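# Four arms unfold a folded crate and latch its corners

## Task

A collapsible crate is lying flat on the floor. Unfold it so that each of its four walls stands upright and each of its four corner latches is engaged.

## Robot and tools

Robots: four identical i2rt Big YAM arms named arm1, arm2, arm3 and arm4. Each has six revolute joints, a two-finger gripper and a wrist camera. Two fixed room cameras, cam_high and cam_low, also watch the scene. Reach is roughly 1.0 m from the joint1 axis.

Frame: one shared scene frame, origin on the floor, +z up, lengths in metres. Arm feet (base_link; each foot faces along its own +x): arm1 at (-0.344, +0.564, 0.400) quat_wxyz (0.769, -0.004, 0.000, -0.639); arm2 at (-0.347, -0.575, 0.384) quat (0.754, 0, 0, 0.657); arm3 at (0.320, 0.573, 0.372) quat (0.627, 0.001, -0.001, -0.779); arm4 at (0.356, -0.566, 0.334) quat (0.630, 0, 0, 0.777). So arm1 and arm3 stand on the +y side, arm2 and arm4 on the -y side. The reported hand point lies between the finger pads, about 1 cm short of the tips; the fingers point along the hand's +z and open along its y. hand_target is the hand pose implied by the joint targets currently held.

Joints (absolute radians, with the tolerance that counts as reached): joint1_rad -2.879..2.879 ±0.045, turns the arm about its foot, positive is counter-clockwise from above. joint2_rad 0..3.141 ±0.14, shoulder; 0 puts the upper arm pointing back, increasing lifts it up and over. joint3_rad 0..3.019 ±0.09, elbow; 0 is folded, increasing opens. joint4_rad -1.692..1.57 ±0.055, hand pitch, positive tips fingers up. joint5_rad -1.57..1.57 ±0.03, sideways swing, positive to the arm's right. joint6_rad -2.094..2.094 ±0.035, hand roll, positive clockwise viewed from behind. gripper_m 0..0.093 ±0.003, an absolute fingertip gap in metres; grip force about 50-64 N per pad.

Tool move: optional keys arm1..arm4 and cameras. Each arm key holds an object that belongs to that arm alone; an arm not named keeps its previous command. Inside: "joints" maps joint names to absolute targets (any subset); "target" is a list of seven numbers [x, y, z, qw, qx, qy, qz], an absolute hand pose in the scene frame (metres, unit quaternion), the same layout as the printed hand line; the hand travels a straight line to it from its hand_target. "speed" (0.002-0.5 m/s, default 0.25; rotation up to twice that in rad/s) is valid only together with target. When target is given, joints may contain only gripper_m. All motions in one call start together; all hand paths in one call finish together, paced by the slowest, and a path is cut off after 10 s. Paths ignore obstacles and other arms. The controller clips each step to within 100 mm and 20 degrees of the measured pose, so expect lag, drift, overshoot near full stretch, and final errors of a centimetre or more. cameras is a list of names or ["all"]; [] gives none. A bare move with no arm keys returns full state, all images and the scene number.

Results: per-arm state with joint_positions, Joint velocities (rad/s, gripper m/s; "within noise" means still), joint torques (N m, positive toward larger angles, with offsets and noise; numbers 3 and 4 wrap at ±28), hand and hand_target. The "move" line reports each moved arm as done or its worst status. Status words: off_target (stopped short, may still be pushing), time_out (arm keeps a nearby target and may creep on; on_its_own lists such joints, where "held at" is the target not the reading), not_followed (a self or arm-to-arm collision check blocked it; "pose unreachable" for a pose target), limit_stop_at_motor_heat. Arms shown "as last shown" were not commanded and repeat old values. Images may lag the state slightly; the pictures line gives image order.

Gripper readings: clamped hard on a part the reading is narrower than the part by up to 5 mm (some read up to 2 mm wider); closed on nothing it shows 0-0.003. To grip firmly, aim about 5 mm under the contact reading; to release, command well above the reading.

wait: seconds 0-10, optional cameras; no new commands, returns state. zoom_image: camera name plus region [x0, y0, x1, y1] in pixels of that camera's latest 672x504 image, at most 504 per side; only cameras in the latest images. read_manual: returns licence text only. finished_scene: pass the current scene's number; irreversible, the crate must stay set up with no help.

Cautions: arms do not stop on contact and keep pushing; sustained pushing, holding loads or stretched poses heat motors, and at 100 °C an arm drops limp for 30-60 s (watch for MOTOR HOT). Never let two arms press together, including one gripper closing on another's fingers; the collision check can be late and allows fingers, gripper housings and cameras to meet. Avoid slamming, hard hits on fixed or heavy objects, dropping the crate, or releasing it while it moves. A refused call (bad range) cancels the rest of that reply's moves; thinking time lets the scene run on with the last command held.

Each tool is called after ">>>" as name(argument=value, ...) on one line, values as JSON.

## Session

>>> move()

Scene clock: 0.00 s.
Joint torques (N m): no reading
Motor temperatures (°C): arm1=[27 28 28 28 23 23 25] | arm2=[24 25 23 25 28 27 25] | arm3=[26 24 27 24 26 24 27] | arm4=[25 26 26 31 26 25 27]
Heat: arm1: hottest joint2_rad 28 °C; arm2: hottest joint5_rad 28 °C; arm3: hottest joint3_rad 27 °C; arm4: hottest joint4_rad 31 °C.
Joint velocities: within noise
arm1.joint_positions: joint1_rad=-0.585 joint2_rad=+0.467 joint3_rad=+1.640 joint4_rad=-1.554 joint5_rad=+0.191 joint6_rad=-0.040 gripper_m=+0.09396
arm1.joint_status: not commanded
arm1.hand: x=-0.4062 y=+0.4986 z=+1.0234 quat_wxyz=(-0.233, -0.706, -0.424, +0.517) (m; scene frame)
arm1.hand_target: x=-0.4048 y=+0.5020 z=+1.0297 quat_wxyz=(-0.238, -0.702, -0.420, +0.523) (m; scene frame)
arm1.hand_status: not commanded
arm2.joint_positions: joint1_rad=+0.742 joint2_rad=+0.378 joint3_rad=+1.702 joint4_rad=-1.262 joint5_rad=-0.142 joint6_rad=-0.320 gripper_m=+0.09396
arm2.joint_status: not commanded
arm2.hand: x=-0.3865 y=-0.5610 z=+1.1031 quat_wxyz=(-0.397, +0.664, -0.167, -0.611) (m; scene frame)
arm2.hand_target: x=-0.3859 y=-0.5619 z=+1.1085 quat_wxyz=(-0.399, +0.660, -0.165, -0.614) (m; scene frame)
arm2.hand_status: not commanded
arm3.joint_positions: joint1_rad=+0.368 joint2_rad=+0.508 joint3_rad=+1.375 joint4_rad=-1.360 joint5_rad=-0.070 joint6_rad=+0.635 gripper_m=+0.09396
arm3.joint_status: not commanded
arm3.hand: x=+0.3593 y=+0.3880 z=+0.9196 quat_wxyz=(-0.486, -0.725, -0.459, +0.167) (m; scene frame)
arm3.hand_target: x=+0.3588 y=+0.3913 z=+0.9281 quat_wxyz=(-0.494, -0.720, -0.456, +0.170) (m; scene frame)
arm3.hand_status: not commanded
arm4.joint_positions: joint1_rad=+0.790 joint2_rad=+0.548 joint3_rad=+1.366 joint4_rad=-1.267 joint5_rad=+0.241 joint6_rad=-0.097 gripper_m=+0.09396
arm4.joint_status: not commanded
arm4.hand: x=+0.1989 y=-0.4149 z=+0.8936 quat_wxyz=(-0.270, +0.802, -0.260, -0.465) (m; scene frame)
arm4.hand_target: x=+0.2019 y=-0.4169 z=+0.9028 quat_wxyz=(-0.272, +0.796, -0.260, -0.474) (m; scene frame)
arm4.hand_status: not commanded
pictures: arm1_cam_wrist, arm2_cam_wrist, arm3_cam_wrist, arm4_cam_wrist, cam_high, cam_low

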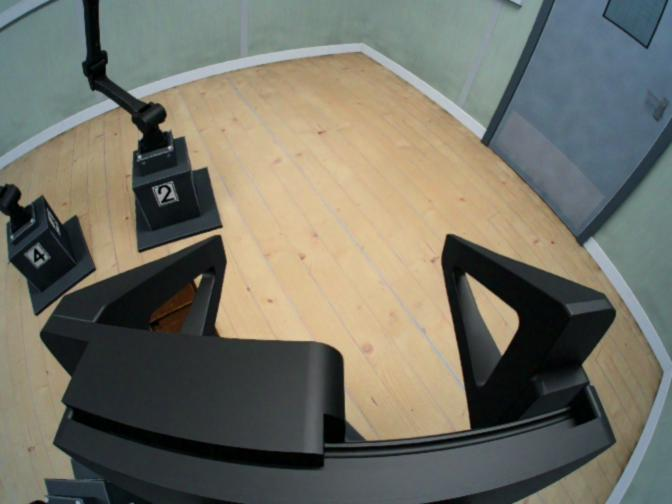

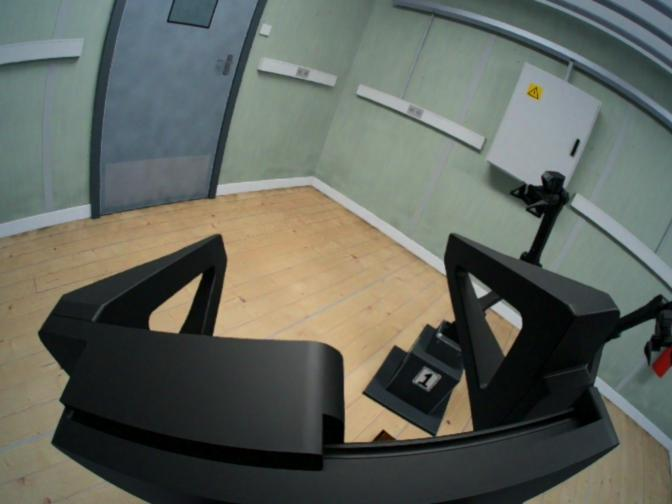

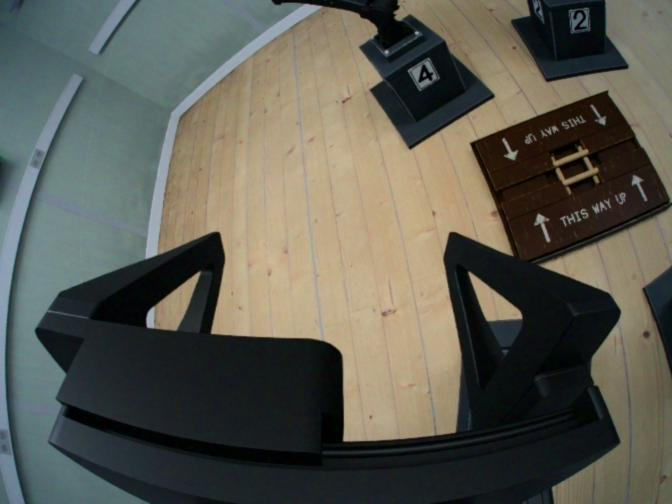

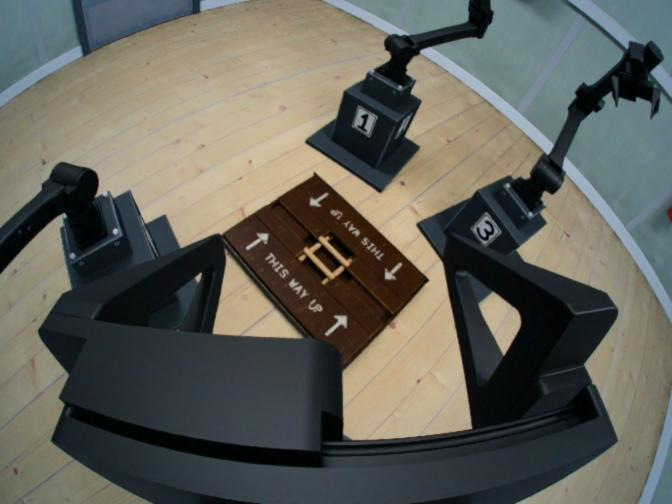

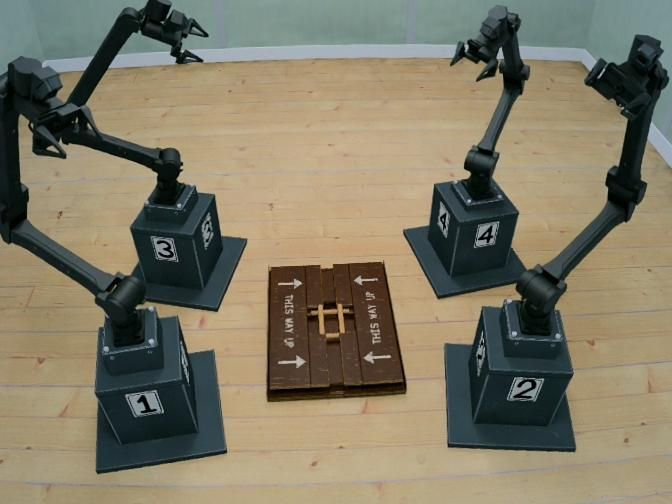

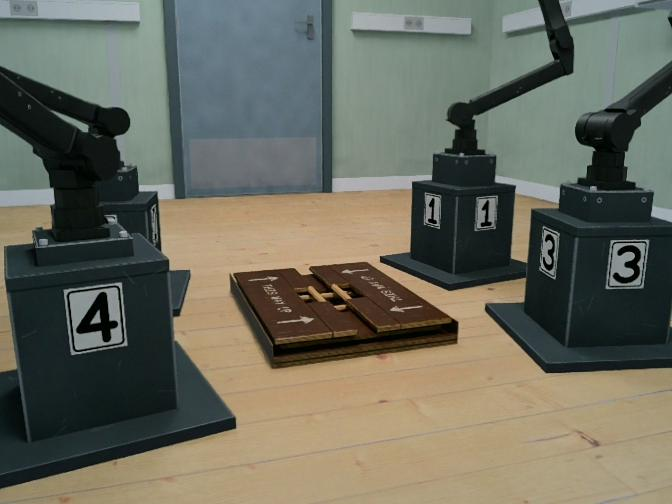

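>>> zoom_image(camera="cam_high", region=[250, 240, 430, 420])

>>> zoom_image(camera="cam_low", region=[210, 230, 480, 380])

>>> zoom_image(camera="arm4_cam_wrist", region=[210, 160, 440, 370])

>>> zoom_image(camera="arm3_cam_wrist", region=[460, 80, 672, 270])

Scaled by 2.800 from the camera's 672x504 image, which has a finer 960x720 frame.

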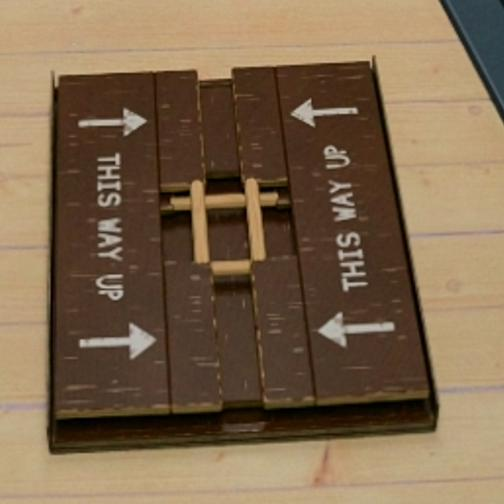

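Scaled by 1.867 from the camera's 672x504 image, which has a finer 960x720 frame.

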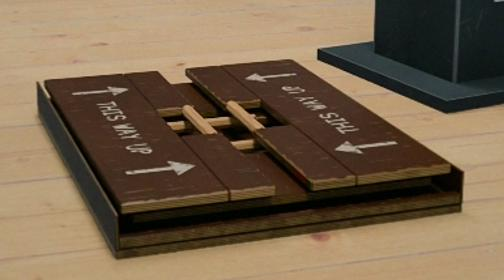

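Scaled by 2.191 from the camera's 672x504 image, which has a finer 960x720 frame.

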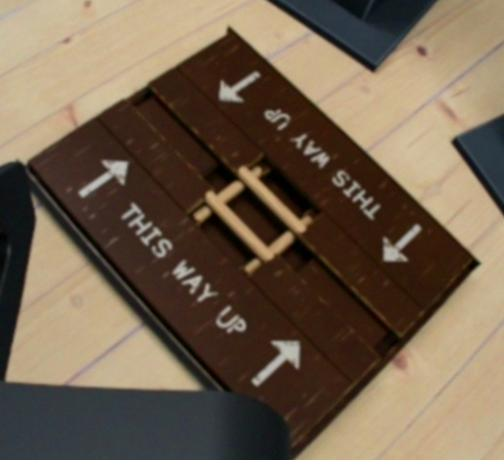

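Scaled by 2.377 from the camera's 672x504 image, which has a finer 960x720 frame.

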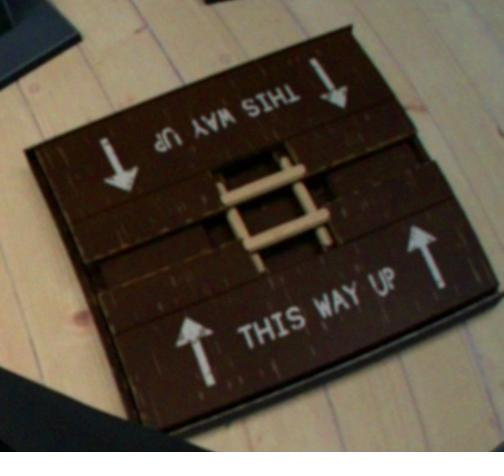

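>>> move(arm1={"joints": {"joint1_rad": 0.274, "joint2_rad": 2.30, "joint3_rad": 1.56, "joint4_rad": -0.80, "joint5_rad": 0.0, "joint6_rad": -1.137, "gripper_m": 0.06}}, arm4={"joints": {"joint1_rad": 0.50, "joint2_rad": 1.95, "joint3_rad": 1.356, "joint4_rad": -0.95, "joint5_rad": 0.0, "joint6_rad": -0.889, "gripper_m": 0.06}}, cameras=["all"])

Scene clock: 41.10 s.
Joint torques (N m): arm1=[-0.5 -23.94 6.89 0.92 0.06 -0.06] | arm2=[-0.09 9.47 3.96 1.78 0.03 0] | arm3=[-0.97 1.2 7.21 2.32 0.14 0.04] | arm4=[1.73 -14.1 10.65 0.81 -0.14 0.13]
Motor temperatures (°C): arm1=[27 28 29 28 23 23 25] | arm2=[24 26 24 25 28 26 25] | arm3=[26 24 28 24 26 23 27] | arm4=[25 26 30 31 26 25 27]
Heat: arm1: hottest joint3_rad 29 °C; arm2: hottest joint5_rad 28 °C; arm3: hottest joint3_rad 28 °C; arm4: hottest joint4_rad 31 °C.
move: arm1 done; arm4 time_out
Joint velocities: within noise
arm1.joint_positions: joint1_rad=+0.292 joint2_rad=+2.309 joint3_rad=+1.546 joint4_rad=-0.808 joint5_rad=+0.008 joint6_rad=-1.123 gripper_m=+0.06006
arm1.joint_status: all done
arm1.hand: x=-0.0700 y=+0.0269 z=+0.2545 quat_wxyz=(+0.007, +0.014, -1.000, +0.004) (m; scene frame)
arm1.hand_target: x=-0.0710 y=+0.0178 z=+0.2563 quat_wxyz=(+0.003, +0.017, -1.000, +0.012) (m; scene frame)
arm1.hand_status: not commanded
arm2, arm3: as last shown
arm4.joint_positions: joint1_rad=+0.496 joint2_rad=+1.527 joint3_rad=+1.339 joint4_rad=-0.956 joint5_rad=+0.011 joint6_rad=-0.857 gripper_m=+0.06007
arm4.joint_status: joint2_rad time_out (moved +0.979 of +1.402); the others done
arm4.on_its_own: joint2_rad is held at +1.515, not at your +1.950, since a time_out
arm4.hand: x=+0.0013 y=-0.1446 z=+0.5491 quat_wxyz=(-0.164, +0.977, -0.006, -0.134) (m; scene frame)
arm4.hand_target: x=+0.0013 y=-0.1446 z=+0.5491 quat_wxyz=(-0.164, +0.977, -0.006, -0.134) (m; scene frame)
arm4.hand_status: not commanded
pictures: arm1_cam_wrist, arm2_cam_wrist, arm3_cam_wrist, arm4_cam_wrist, cam_high, cam_low
joint command not followed: on one or more control steps a check withheld the commanded joint targets of the arm4 arm, and it was not sent them on those steps.
cause: the commanded joint targets, or the way to them, would bring a part of the robot too close to another arm (this arm's wrist (the part past joint 4) and the arm1 arm's fingers, along the way the arms are being sent, or toward where that arm still pushes).

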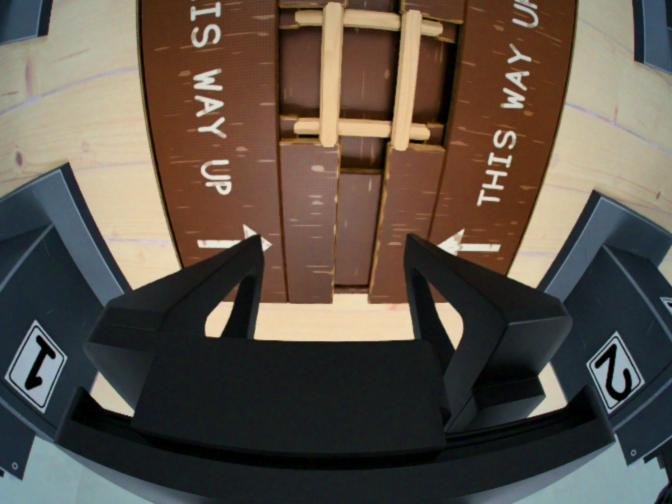

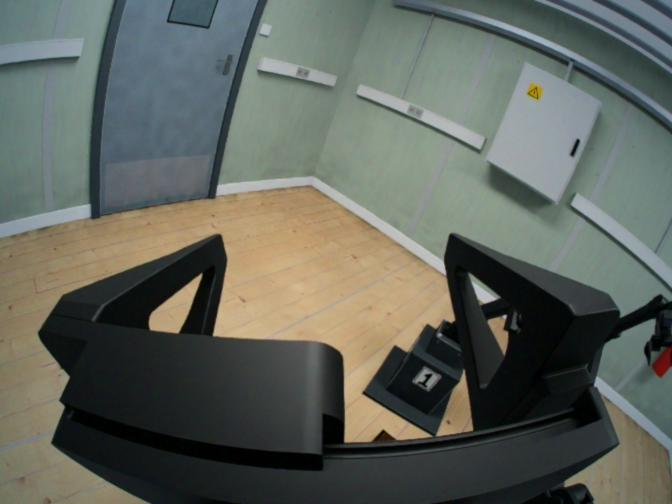

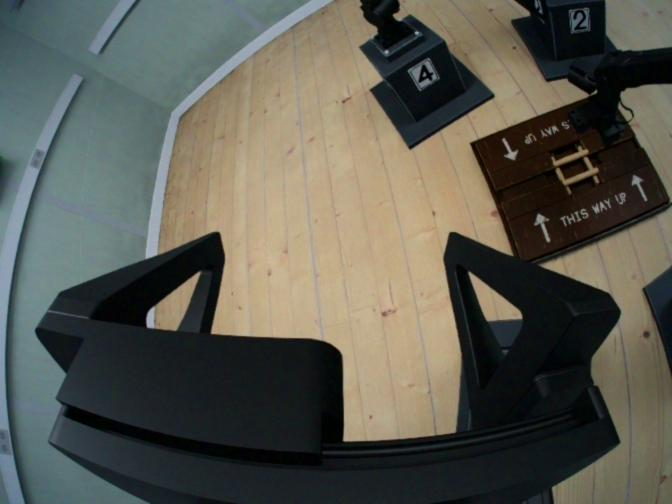

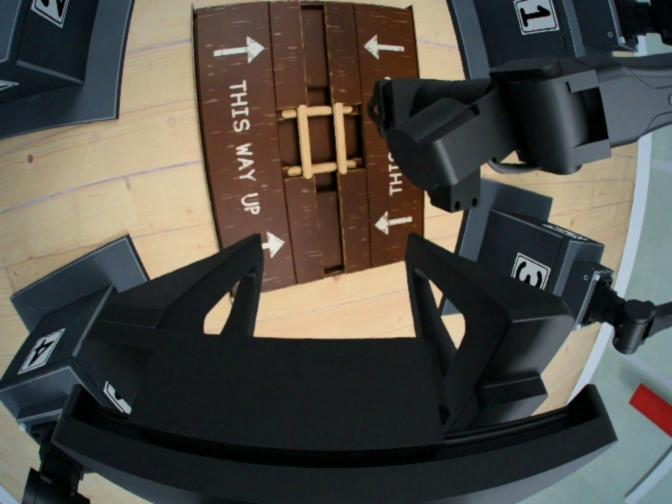

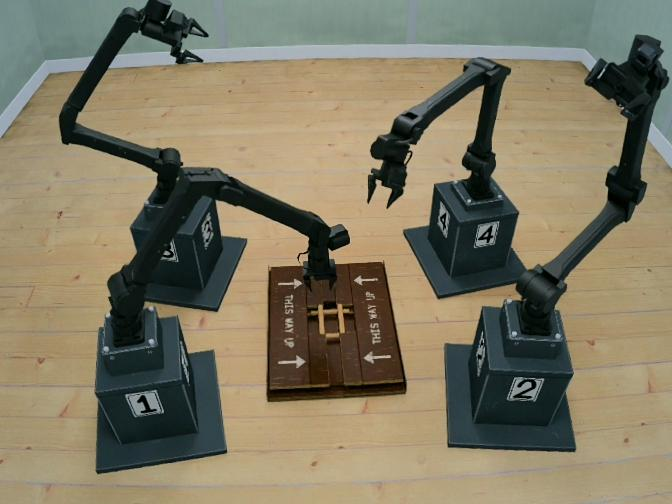

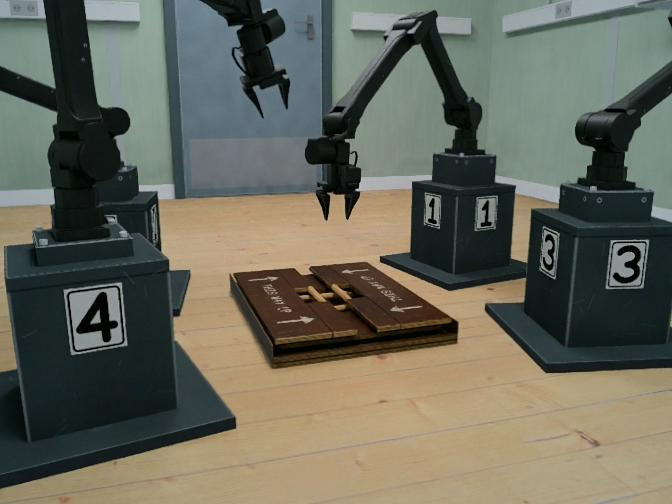

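>>> move(arm1={"target": [-0.035, 0.031, 0.13, 0, -0.013, 1.0, 0], "speed": 0.2}, cameras=["arm1_cam_wrist", "arm4_cam_wrist", "cam_low"])

Scene clock: 50.70 s.
Joint torques (N m): arm1=[-0.32 -24.18 7.53 0.73 0.03 0.18] | arm2=[-0.09 9.47 3.97 1.8 0.02 0] | arm3=[-0.38 1.67 7.17 2.26 0.11 0.05] | arm4=[1.73 -14.1 10.65 0.8 -0.14 0.13]
Motor temperatures (°C): arm1=[27 29 30 28 23 23 25] | arm2=[24 26 24 25 28 26 25] | arm3=[26 24 29 24 26 23 27] | arm4=[25 26 30 31 26 25 27]
Heat: arm1: hottest joint3_rad 30 °C; arm2: hottest joint5_rad 28 °C; arm3: hottest joint3_rad 29 °C; arm4: hottest joint4_rad 31 °C.
move: arm1 off_target
Joint velocities: within noise
arm1.joint_positions: joint1_rad=+0.340 joint2_rad=+2.562 joint3_rad=+1.637 joint4_rad=-0.678 joint5_rad=-0.007 joint6_rad=-1.081 gripper_m=+0.06006
arm1.joint_status: not commanded
arm1.hand: x=-0.0459 y=+0.0459 z=+0.1293 quat_wxyz=(+0.008, +0.017, -1.000, -0.013) (m; scene frame)
arm1.hand_target: x=-0.0355 y=+0.0317 z=+0.1311 quat_wxyz=(-0.001, +0.012, -1.000, +0.001) (m; scene frame)
arm1.hand_status: off_target (0.018 m and 1.8 deg from the pose sent, 0.129 m and 0.9 deg at the start)
arm2, arm3, arm4: as last shown
arm4.on_its_own: joint2_rad is held at +1.515, not at your +1.950, since a time_out
pictures: arm1_cam_wrist, arm4_cam_wrist, cam_low

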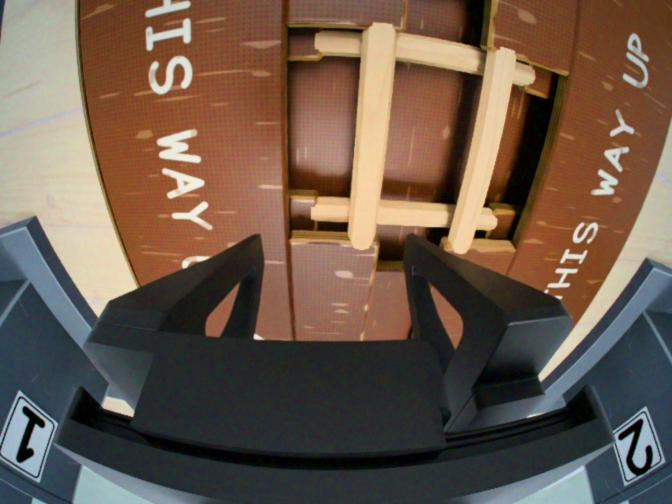

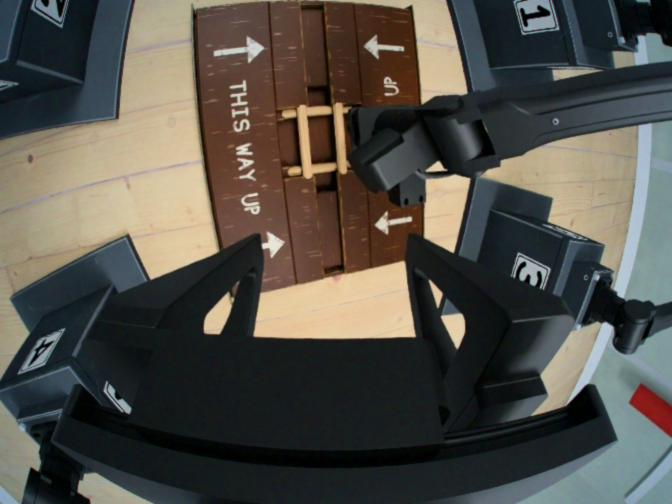

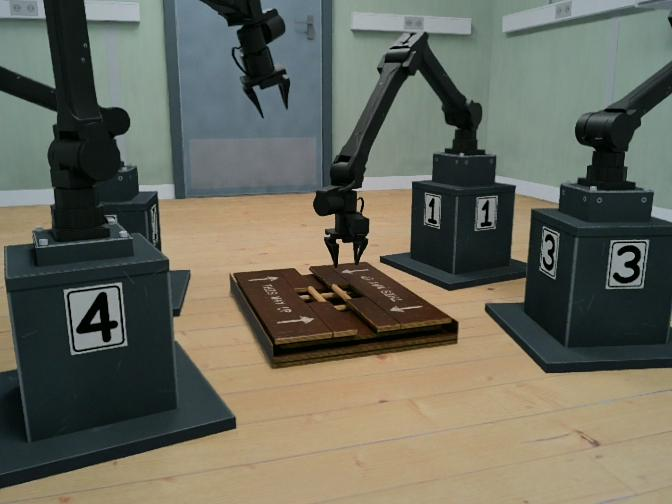

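>>> move(arm1={"target": [-0.03, 0.018, 0.062, 0, -0.008, 1.0, 0], "speed": 0.15}, cameras=["arm1_cam_wrist", "cam_low"])

>>> zoom_image(camera="cam_low", region=[220, 180, 470, 370])

Scene clock: 58.17 s.
Joint torques (N m): arm1=[-0.73 -25.47 7.25 0.39 -0.01 0.17] | arm2=[0.03 9.47 3.96 1.77 0.02 0] | arm3=[-1.2 2.02 7.32 2.33 0.13 -0.02] | arm4=[1.73 -14.1 10.65 0.81 -0.14 0.13]
Motor temperatures (°C): arm1=[27 29 30 28 23 23 25] | arm2=[24 26 24 25 28 26 25] | arm3=[26 24 29 24 26 23 27] | arm4=[25 26 31 31 26 25 27]
Heat: arm1: hottest joint3_rad 30 °C; arm2: hottest joint5_rad 28 °C; arm3: hottest joint3_rad 29 °C; arm4: hottest joint3_rad 31 °C.
move: arm1 off_target
Joint velocities: within noise
arm1.joint_positions: joint1_rad=+0.340 joint2_rad=+2.740 joint3_rad=+1.793 joint4_rad=-0.652 joint5_rad=-0.006 joint6_rad=-1.071 gripper_m=+0.06005
arm1.joint_status: not commanded
arm1.hand: x=-0.0387 y=+0.0319 z=+0.0594 quat_wxyz=(+0.007, +0.012, -1.000, -0.011) (m; scene frame)
arm1.hand_target: x=-0.0303 y=+0.0184 z=+0.0624 quat_wxyz=(+0.000, +0.005, -1.000, +0.001) (m; scene frame)
arm1.hand_status: off_target (0.017 m and 1.6 deg from the pose sent, 0.075 m and 2.0 deg at the start)
arm2, arm3, arm4: as last shown
arm4.on_its_own: joint2_rad is held at +1.515, not at your +1.950, since a time_out
pictures: arm1_cam_wrist, cam_low

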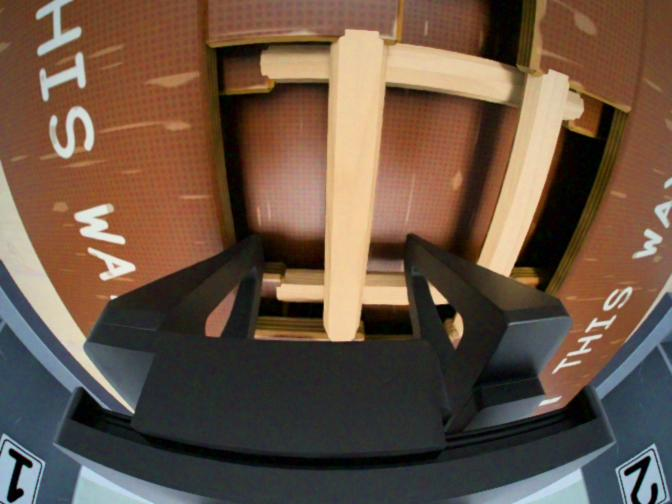

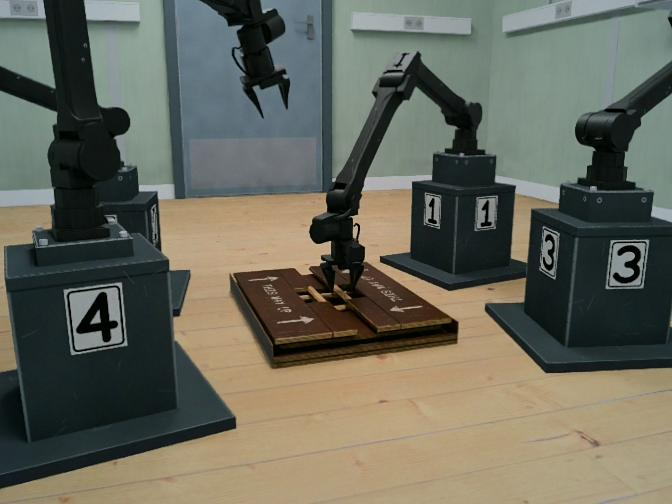

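Scaled by 2.016 from the camera's 672x504 image, which has a finer 960x720 frame.

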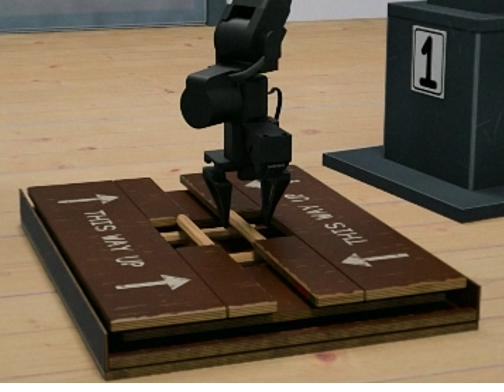

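>>> move(arm1={"target": [-0.03, 0.014, 0.054, 0, -0.008, 1.0, 0], "speed": 0.1, "joints": {"gripper_m": 0.03}})

>>> move(arm1={"joints": {"gripper_m": 0.013}}, cameras=["arm1_cam_wrist"])

Scene clock: 64.43 s.
Joint torques (N m): arm1=[-0.26 -25.05 7.71 0.12 -0.05 0.12] | arm2=[-0.09 9.41 3.96 1.8 0.02 0] | arm3=[-0.62 1.38 7.24 2.33 0.1 0.01] | arm4=[1.73 -14.1 10.65 0.81 -0.14 0.13]
Motor temperatures (°C): arm1=[27 30 30 28 23 23 25] | arm2=[24 26 24 25 28 26 25] | arm3=[26 24 29 24 26 23 27] | arm4=[25 26 31 31 26 25 27]
Heat: arm1: hottest joint2_rad 30 °C; arm2: hottest joint5_rad 28 °C; arm3: hottest joint3_rad 29 °C; arm4: hottest joint3_rad 31 °C.
move: arm1 off_target
Joint velocities: within noise
arm1.joint_positions: joint1_rad=+0.340 joint2_rad=+2.755 joint3_rad=+1.822 joint4_rad=-0.652 joint5_rad=-0.006 joint6_rad=-1.071 gripper_m=+0.03006
arm1.joint_status: all done
arm1.hand: x=-0.0343 y=+0.0241 z=+0.0567 quat_wxyz=(+0.004, +0.012, -1.000, -0.005) (m; scene frame)
arm1.hand_target: x=-0.0302 y=+0.0144 z=+0.0540 quat_wxyz=(+0.000, +0.008, -1.000, +0.000) (m; scene frame)
arm1.hand_status: off_target (0.011 m and 0.8 deg from the pose sent, 0.021 m and 1.6 deg at the start)
arm2, arm3, arm4: as last shown
arm4.on_its_own: joint2_rad is held at +1.515, not at your +1.950, since a time_out
pictures: none

Scene clock: 65.00 s.
Joint torques (N m): arm1=[-0.97 -24.88 7.71 0.46 0.06 0.1] | arm2=[-0.03 9.47 3.96 1.8 0.03 0] | arm3=[-0.67 1.2 7.21 2.39 0.11 0.02] | arm4=[1.73 -14.1 10.63 0.8 -0.14 0.13]
Motor temperatures (°C): arm1=[27 30 30 28 23 23 25] | arm2=[24 26 24 25 28 26 25] | arm3=[26 24 29 24 26 23 27] | arm4=[25 27 31 31 26 25 27]
Heat: arm1: hottest joint2_rad 30 °C; arm2: hottest joint5_rad 28 °C; arm3: hottest joint3_rad 29 °C; arm4: hottest joint3_rad 31 °C.
move: arm1 off_target
Joint velocities: within noise
arm1.joint_positions: joint1_rad=+0.340 joint2_rad=+2.757 joint3_rad=+1.822 joint4_rad=-0.658 joint5_rad=-0.013 joint6_rad=-1.067 gripper_m=+0.01705
arm1.joint_status: gripper_m off_target (ended at +0.01707, target +0.01300)
arm1.hand: x=-0.0343 y=+0.0267 z=+0.0558 quat_wxyz=(+0.002, +0.010, -1.000, -0.010) (m; scene frame)
arm1.hand_target: x=-0.0295 y=+0.0153 z=+0.0536 quat_wxyz=(-0.002, +0.008, -1.000, -0.002) (m; scene frame)
arm1.hand_status: not commanded
arm2, arm3, arm4: as last shown
arm4.on_its_own: joint2_rad is held at +1.515, not at your +1.950, since a time_out
pictures: arm1_cam_wrist

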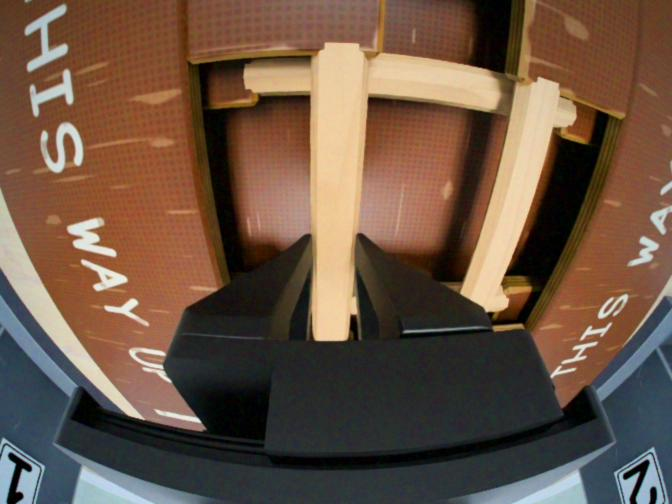

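>>> move(arm1={"target": [-0.032, 0.043, 0.126, 0, 0, 0.9954, -0.0958], "speed": 0.12, "joints": {"gripper_m": 0.0135}}, cameras=["arm1_cam_wrist", "cam_low"])

Scene clock: 79.60 s.
Joint torques (N m): arm1=[0.62 -28.16 2.82 -0.12 0.12 0.15] | arm2=[-0.09 9.41 3.96 1.78 0.03 0] | arm3=[-0.21 1.9 7.21 2.32 0.15 -0.01] | arm4=[1.73 -14.04 10.65 0.81 -0.14 0.13]
Motor temperatures (°C): arm1=[27 32 30 28 23 23 25] | arm2=[24 26 24 25 28 26 25] | arm3=[26 24 29 24 26 23 27] | arm4=[25 27 32 31 26 25 27]
Heat: arm1: hottest joint2_rad 32 °C; arm2: hottest joint5_rad 28 °C; arm3: hottest joint3_rad 29 °C; arm4: hottest joint3_rad 32 °C.
move: arm1 off_target
Joint velocities: within noise
arm1.joint_positions: joint1_rad=+0.376 joint2_rad=+2.561 joint3_rad=+1.520 joint4_rad=-0.356 joint5_rad=+0.100 joint6_rad=-1.029 gripper_m=+0.01695
arm1.joint_status: gripper_m off_target (ended at +0.01696, target +0.01350)
arm1.hand: x=-0.0354 y=+0.0352 z=+0.1099 quat_wxyz=(+0.000, +0.006, -0.995, +0.103) (m; scene frame)
arm1.hand_target: x=-0.0319 y=+0.0404 z=+0.1253 quat_wxyz=(+0.000, +0.004, -0.995, +0.100) (m; scene frame)
arm1.hand_status: off_target (0.018 m and 1.1 deg from the pose sent, 0.072 m and 12.2 deg at the start)
arm2, arm3, arm4: as last shown
arm4.on_its_own: joint2_rad is held at +1.515, not at your +1.950, since a time_out
pictures: arm1_cam_wrist, cam_low

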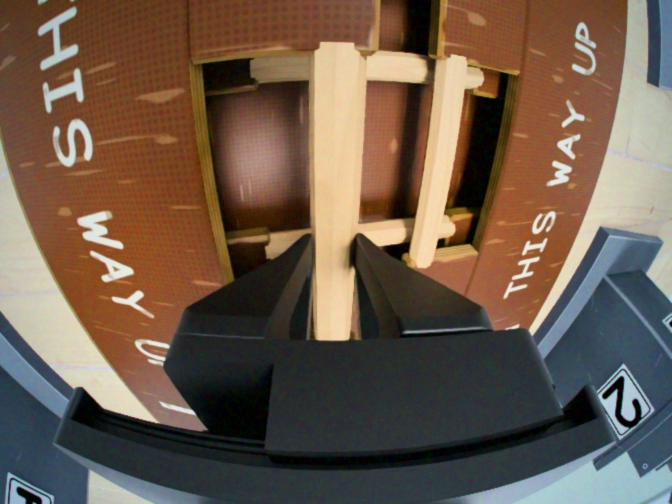

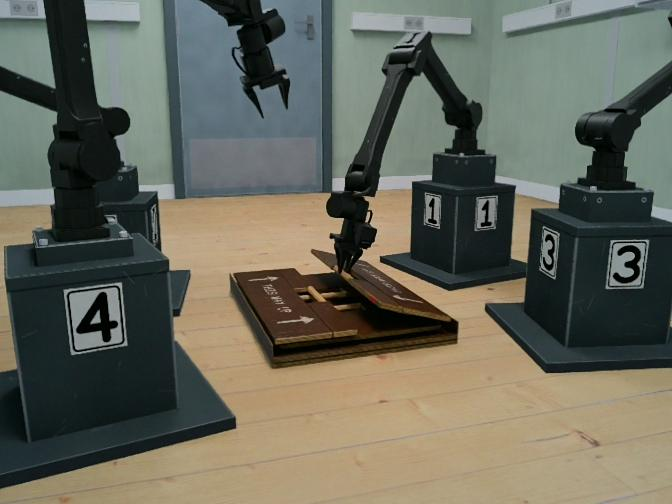

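>>> move(arm1={"target": [-0.032, 0.083, 0.198, 0, 0, 0.981, -0.195], "speed": 0.15, "joints": {"gripper_m": 0.0135}})

>>> move(arm1={"target": [-0.032, 0.145, 0.238, 0, 0, 0.956, -0.292], "speed": 0.15, "joints": {"gripper_m": 0.0135}}, cameras=["arm1_cam_wrist", "cam_low", "cam_high"])

Scene clock: 82.00 s.
Joint torques (N m): arm1=[0.5 -24.82 2.59 0.73 0.22 0.23] | arm2=[-0.09 9.47 3.96 1.81 0.03 0] | arm3=[-0.21 1.9 7.13 2.32 0.13 0.02] | arm4=[1.73 -14.1 10.65 0.8 -0.14 0.13]
Motor temperatures (°C): arm1=[27 32 30 28 23 23 25] | arm2=[24 26 24 25 28 26 25] | arm3=[26 24 29 24 26 23 27] | arm4=[25 27 32 31 26 25 27]
Heat: arm1: hottest joint2_rad 32 °C; arm2: hottest joint5_rad 28 °C; arm3: hottest joint3_rad 29 °C; arm4: hottest joint3_rad 32 °C.
move: arm1 off_target
Joint velocities: within noise
arm1.joint_positions: joint1_rad=+0.450 joint2_rad=+2.329 joint3_rad=+1.215 joint4_rad=-0.140 joint5_rad=+0.226 joint6_rad=-0.975 gripper_m=+0.01609
arm1.joint_status: all done
arm1.hand: x=-0.0356 y=+0.0759 z=+0.1855 quat_wxyz=(+0.003, +0.002, -0.981, +0.195) (m; scene frame)
arm1.hand_target: x=-0.0319 y=+0.0818 z=+0.1981 quat_wxyz=(+0.000, +0.000, -0.981, +0.196) (m; scene frame)
arm1.hand_status: off_target (0.015 m and 0.4 deg from the pose sent, 0.100 m and 10.7 deg at the start)
arm2, arm3, arm4: as last shown
arm4.on_its_own: joint2_rad is held at +1.515, not at your +1.950, since a time_out
pictures: none

Scene clock: 83.37 s.
Joint torques (N m): arm1=[0.21 -20.19 2.48 1.68 0.4 0.21] | arm2=[-0.09 9.41 3.96 1.78 0.03 0] | arm3=[-0.85 1.85 7.16 2.32 0.12 -0.03] | arm4=[1.79 -14.1 10.65 0.81 -0.14 0.13]
Motor temperatures (°C): arm1=[27 32 30 28 23 23 25] | arm2=[24 26 24 25 28 26 25] | arm3=[26 24 29 24 26 23 27] | arm4=[25 27 32 31 26 25 27]
Heat: arm1: hottest joint2_rad 32 °C; arm2: hottest joint5_rad 28 °C; arm3: hottest joint3_rad 29 °C; arm4: hottest joint3_rad 32 °C.
move: arm1 done
Joint velocities: within noise
arm1.joint_positions: joint1_rad=+0.571 joint2_rad=+2.168 joint3_rad=+0.942 joint4_rad=+0.087 joint5_rad=+0.384 joint6_rad=-0.905 gripper_m=+0.01410
arm1.joint_status: all done
arm1.hand: x=-0.0372 y=+0.1410 z=+0.2329 quat_wxyz=(+0.007, +0.003, -0.959, +0.284) (m; scene frame)
arm1.hand_target: x=-0.0337 y=+0.1461 z=+0.2373 quat_wxyz=(+0.001, +0.001, -0.958, +0.287) (m; scene frame)
arm1.hand_status: done (0.008 m and 1.3 deg from the pose sent, 0.087 m and 11.5 deg at the start)
arm2.joint_positions: joint1_rad=+0.742 joint2_rad=+0.378 joint3_rad=+1.702 joint4_rad=-1.262 joint5_rad=-0.142 joint6_rad=-0.320 gripper_m=+0.09396
arm2.joint_status: not commanded
arm2.hand: x=-0.3865 y=-0.5610 z=+1.1031 quat_wxyz=(-0.397, +0.664, -0.167, -0.611) (m; scene frame)
arm2.hand_target: x=-0.3859 y=-0.5619 z=+1.1085 quat_wxyz=(-0.399, +0.660, -0.165, -0.614) (m; scene frame)
arm2.hand_status: not commanded
arm3.joint_positions: joint1_rad=+0.368 joint2_rad=+0.508 joint3_rad=+1.375 joint4_rad=-1.360 joint5_rad=-0.070 joint6_rad=+0.635 gripper_m=+0.09396
arm3.joint_status: not commanded
arm3.hand: x=+0.3593 y=+0.3880 z=+0.9196 quat_wxyz=(-0.486, -0.725, -0.459, +0.167) (m; scene frame)
arm3.hand_target: x=+0.3588 y=+0.3913 z=+0.9281 quat_wxyz=(-0.494, -0.720, -0.456, +0.170) (m; scene frame)
arm3.hand_status: not commanded
arm4: as last shown
arm4.on_its_own: joint2_rad is held at +1.515, not at your +1.950, since a time_out
pictures: arm1_cam_wrist, cam_high, cam_low

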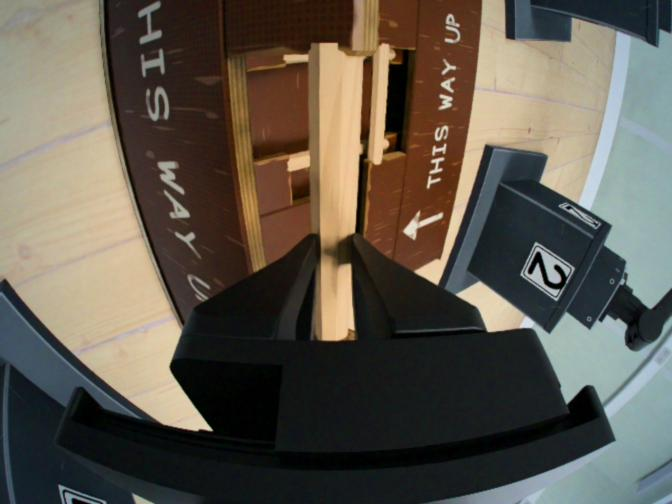

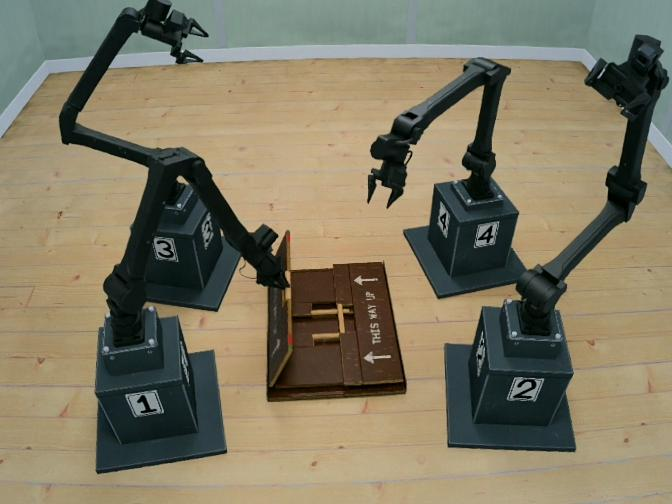

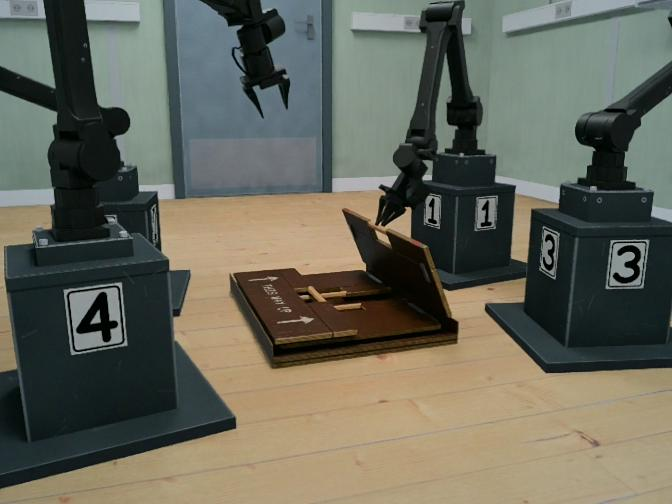

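>>> zoom_image(camera="cam_low", region=[220, 190, 470, 375])

>>> zoom_image(camera="cam_high", region=[250, 220, 420, 410])

Scaled by 2.016 from the camera's 672x504 image, which has a finer 960x720 frame.

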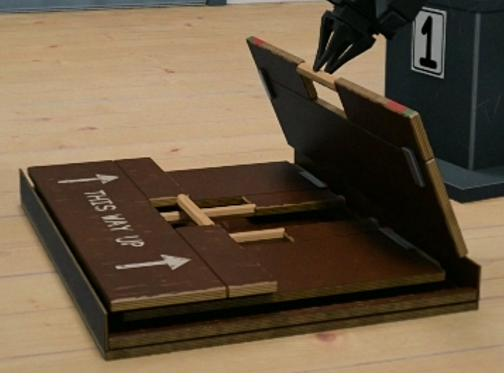

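Scaled by 2.653 from the camera's 672x504 image, which has a finer 960x720 frame.

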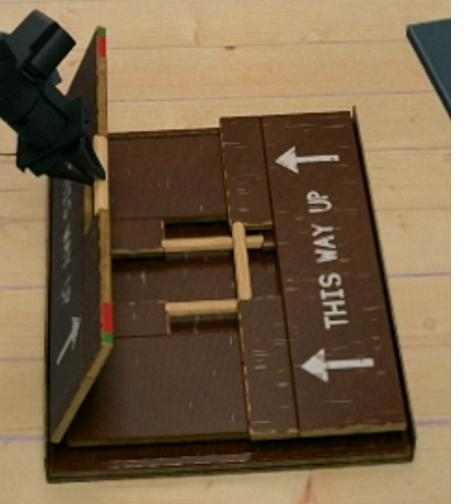

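>>> move(arm1={"target": [-0.033, 0.222, 0.252, 0, 0, 0.924, -0.383], "speed": 0.1, "joints": {"gripper_m": 0.012}}, arm4={"target": [0.0, -0.042, 0.17, 0, 1, 0, 0], "speed": 0.3}, cameras=["arm1_cam_wrist", "arm4_cam_wrist", "cam_low", "cam_high"])

Scene clock: 90.23 s.
Joint torques (N m): arm1=[0.85 -18.55 1.17 2.1 0.41 0.3] | arm2=[-0.03 9.41 3.95 1.78 0.03 0] | arm3=[-0.5 2.02 7.25 2.51 0.1 0.02] | arm4=[1.26 -20.78 10.47 -0.55 -0.09 -0.11]
Motor temperatures (°C): arm1=[27 32 30 28 23 23 25] | arm2=[24 26 24 25 28 26 25] | arm3=[26 24 30 24 26 23 27] | arm4=[25 27 32 31 26 25 27]
Heat: arm1: hottest joint2_rad 32 °C; arm2: hottest joint5_rad 28 °C; arm3: hottest joint3_rad 30 °C; arm4: hottest joint3_rad 32 °C.
move: arm1 off_target; arm4 off_target
Joint velocities: within noise
arm1.joint_positions: joint1_rad=+0.751 joint2_rad=+2.137 joint3_rad=+0.738 joint4_rad=+0.344 joint5_rad=+0.613 joint6_rad=-0.797 gripper_m=+0.01266
arm1.joint_status: all done
arm1.hand: x=-0.0392 y=+0.2131 z=+0.2491 quat_wxyz=(+0.011, -0.001, -0.924, +0.382) (m; scene frame)
arm1.hand_target: x=-0.0366 y=+0.2180 z=+0.2526 quat_wxyz=(+0.003, -0.004, -0.923, +0.384) (m; scene frame)
arm1.hand_status: off_target (0.011 m and 1.3 deg from the pose sent, 0.083 m and 12.1 deg at the start)
arm2, arm3: as last shown
arm4.joint_positions: joint1_rad=+0.393 joint2_rad=+2.369 joint3_rad=+1.619 joint4_rad=-0.830 joint5_rad=-0.006 joint6_rad=-0.949 gripper_m=+0.06007
arm4.joint_status: not commanded
arm4.hand: x=+0.0062 y=-0.0569 z=+0.1724 quat_wxyz=(+0.005, +1.000, -0.011, +0.000) (m; scene frame)
arm4.hand_target: x=+0.0033 y=-0.0460 z=+0.1711 quat_wxyz=(+0.001, +1.000, -0.004, -0.001) (m; scene frame)
arm4.hand_status: off_target (0.016 m and 1.4 deg from the pose sent, 0.393 m and 24.5 deg at the start)
pictures: arm1_cam_wrist, arm4_cam_wrist, cam_high, cam_low

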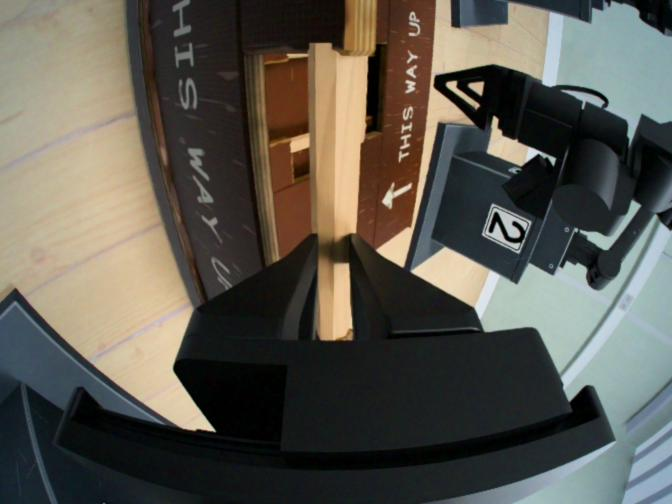

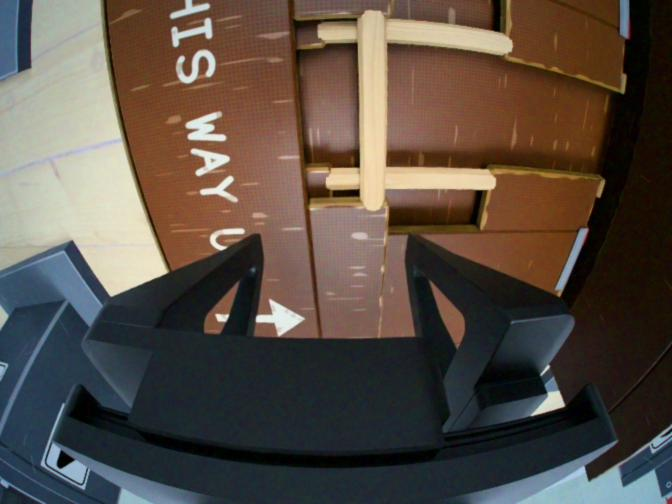

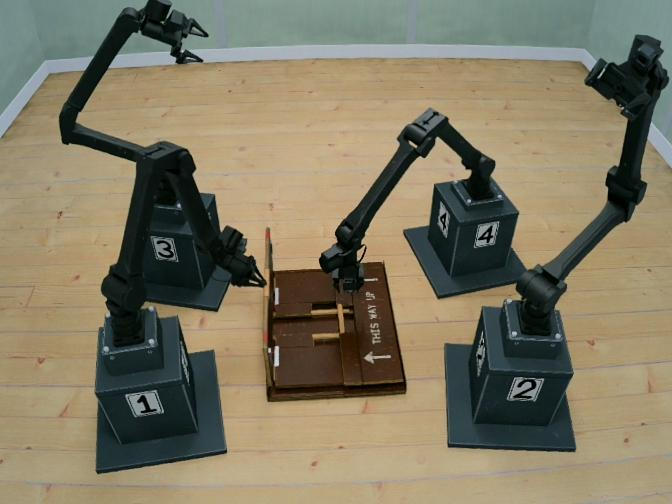

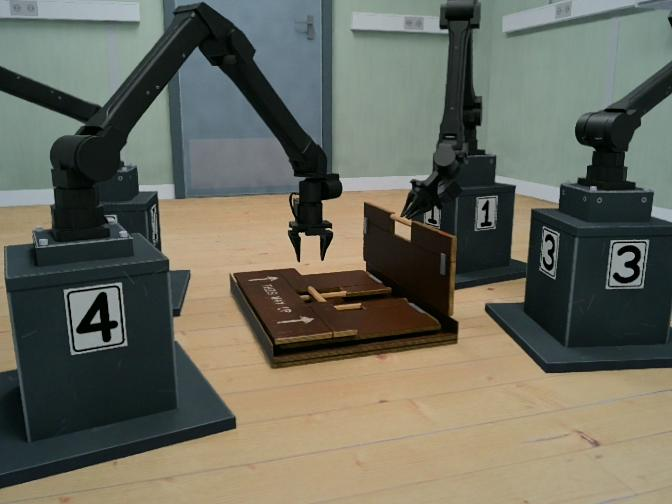

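>>> move(arm4={"target": [-0.001, -0.021, 0.054, 0, 1, 0.005, 0], "speed": 0.15}, cameras=["arm4_cam_wrist"])

>>> move(arm4={"joints": {"gripper_m": 0.0135}}, cameras=["arm4_cam_wrist"])

Scene clock: 105.10 s.
Joint torques (N m): arm1=[0.62 -18.14 1.2 1.98 0.47 0.26] | arm2=[-0.09 9.47 3.96 1.78 0.02 0] | arm3=[-0.26 1.9 7.27 2.33 0.12 0.01] | arm4=[1.26 -21.54 9.8 -0.01 -0.09 -0.11]
Motor temperatures (°C): arm1=[27 31 30 28 23 23 26] | arm2=[24 26 24 25 27 26 25] | arm3=[26 24 30 24 26 23 27] | arm4=[25 28 32 31 26 25 27]
Heat: arm1: hottest joint2_rad 31 °C; arm2: hottest joint5_rad 27 °C; arm3: hottest joint3_rad 30 °C; arm4: hottest joint3_rad 32 °C.
move: arm4 off_target
Joint velocities: within noise
arm1, arm2, arm3: as last shown
arm4.joint_positions: joint1_rad=+0.381 joint2_rad=+2.630 joint3_rad=+1.807 joint4_rad=-0.756 joint5_rad=-0.003 joint6_rad=-0.983 gripper_m=+0.06007
arm4.joint_status: not commanded
arm4.hand: x=-0.0010 y=-0.0317 z=+0.0631 quat_wxyz=(+0.004, +1.000, +0.000, +0.001) (m; scene frame)
arm4.hand_target: x=-0.0013 y=-0.0220 z=+0.0551 quat_wxyz=(-0.001, +1.000, +0.006, -0.001) (m; scene frame)
arm4.hand_status: off_target (0.014 m and 0.8 deg from the pose sent, 0.124 m and 1.9 deg at the start)
pictures: arm4_cam_wrist

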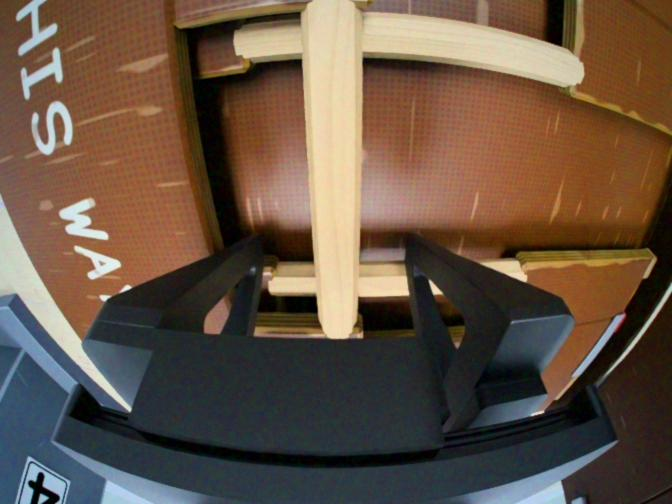

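Scene clock: 105.77 s.
Joint torques (N m): arm1=[0.5 -17.61 1.18 1.91 0.45 0.28] | arm2=[-0.09 9.41 3.96 1.78 0.03 -0.01] | arm3=[-0.67 1.73 7.32 2.36 0.09 0.02] | arm4=[1.2 -21.77 9.73 -0.01 -0.14 -0.09]
Motor temperatures (°C): arm1=[27 31 30 28 23 23 26] | arm2=[24 26 24 25 27 26 25] | arm3=[26 24 30 24 26 23 27] | arm4=[25 28 32 31 26 25 27]
Heat: arm1: hottest joint2_rad 31 °C; arm2: hottest joint5_rad 27 °C; arm3: hottest joint3_rad 30 °C; arm4: hottest joint3_rad 32 °C.
move: arm4 off_target
Joint velocities: within noise
arm1, arm2, arm3: as last shown
arm4.joint_positions: joint1_rad=+0.379 joint2_rad=+2.630 joint3_rad=+1.807 joint4_rad=-0.756 joint5_rad=-0.001 joint6_rad=-0.993 gripper_m=+0.01670
arm4.joint_status: gripper_m off_target (ended at +0.01673, target +0.01350)
arm4.hand: x=+0.0001 y=-0.0310 z=+0.0631 quat_wxyz=(+0.004, +1.000, +0.005, +0.002) (m; scene frame)
arm4.hand_target: x=-0.0004 y=-0.0221 z=+0.0548 quat_wxyz=(+0.000, +1.000, +0.010, -0.001) (m; scene frame)
arm4.hand_status: not commanded
pictures: arm4_cam_wrist

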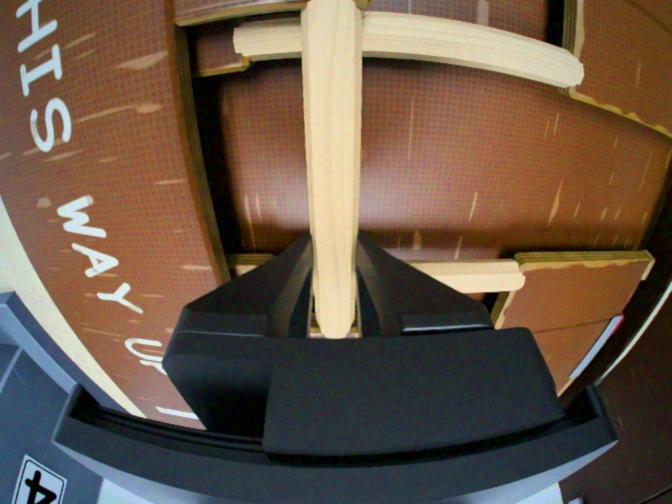

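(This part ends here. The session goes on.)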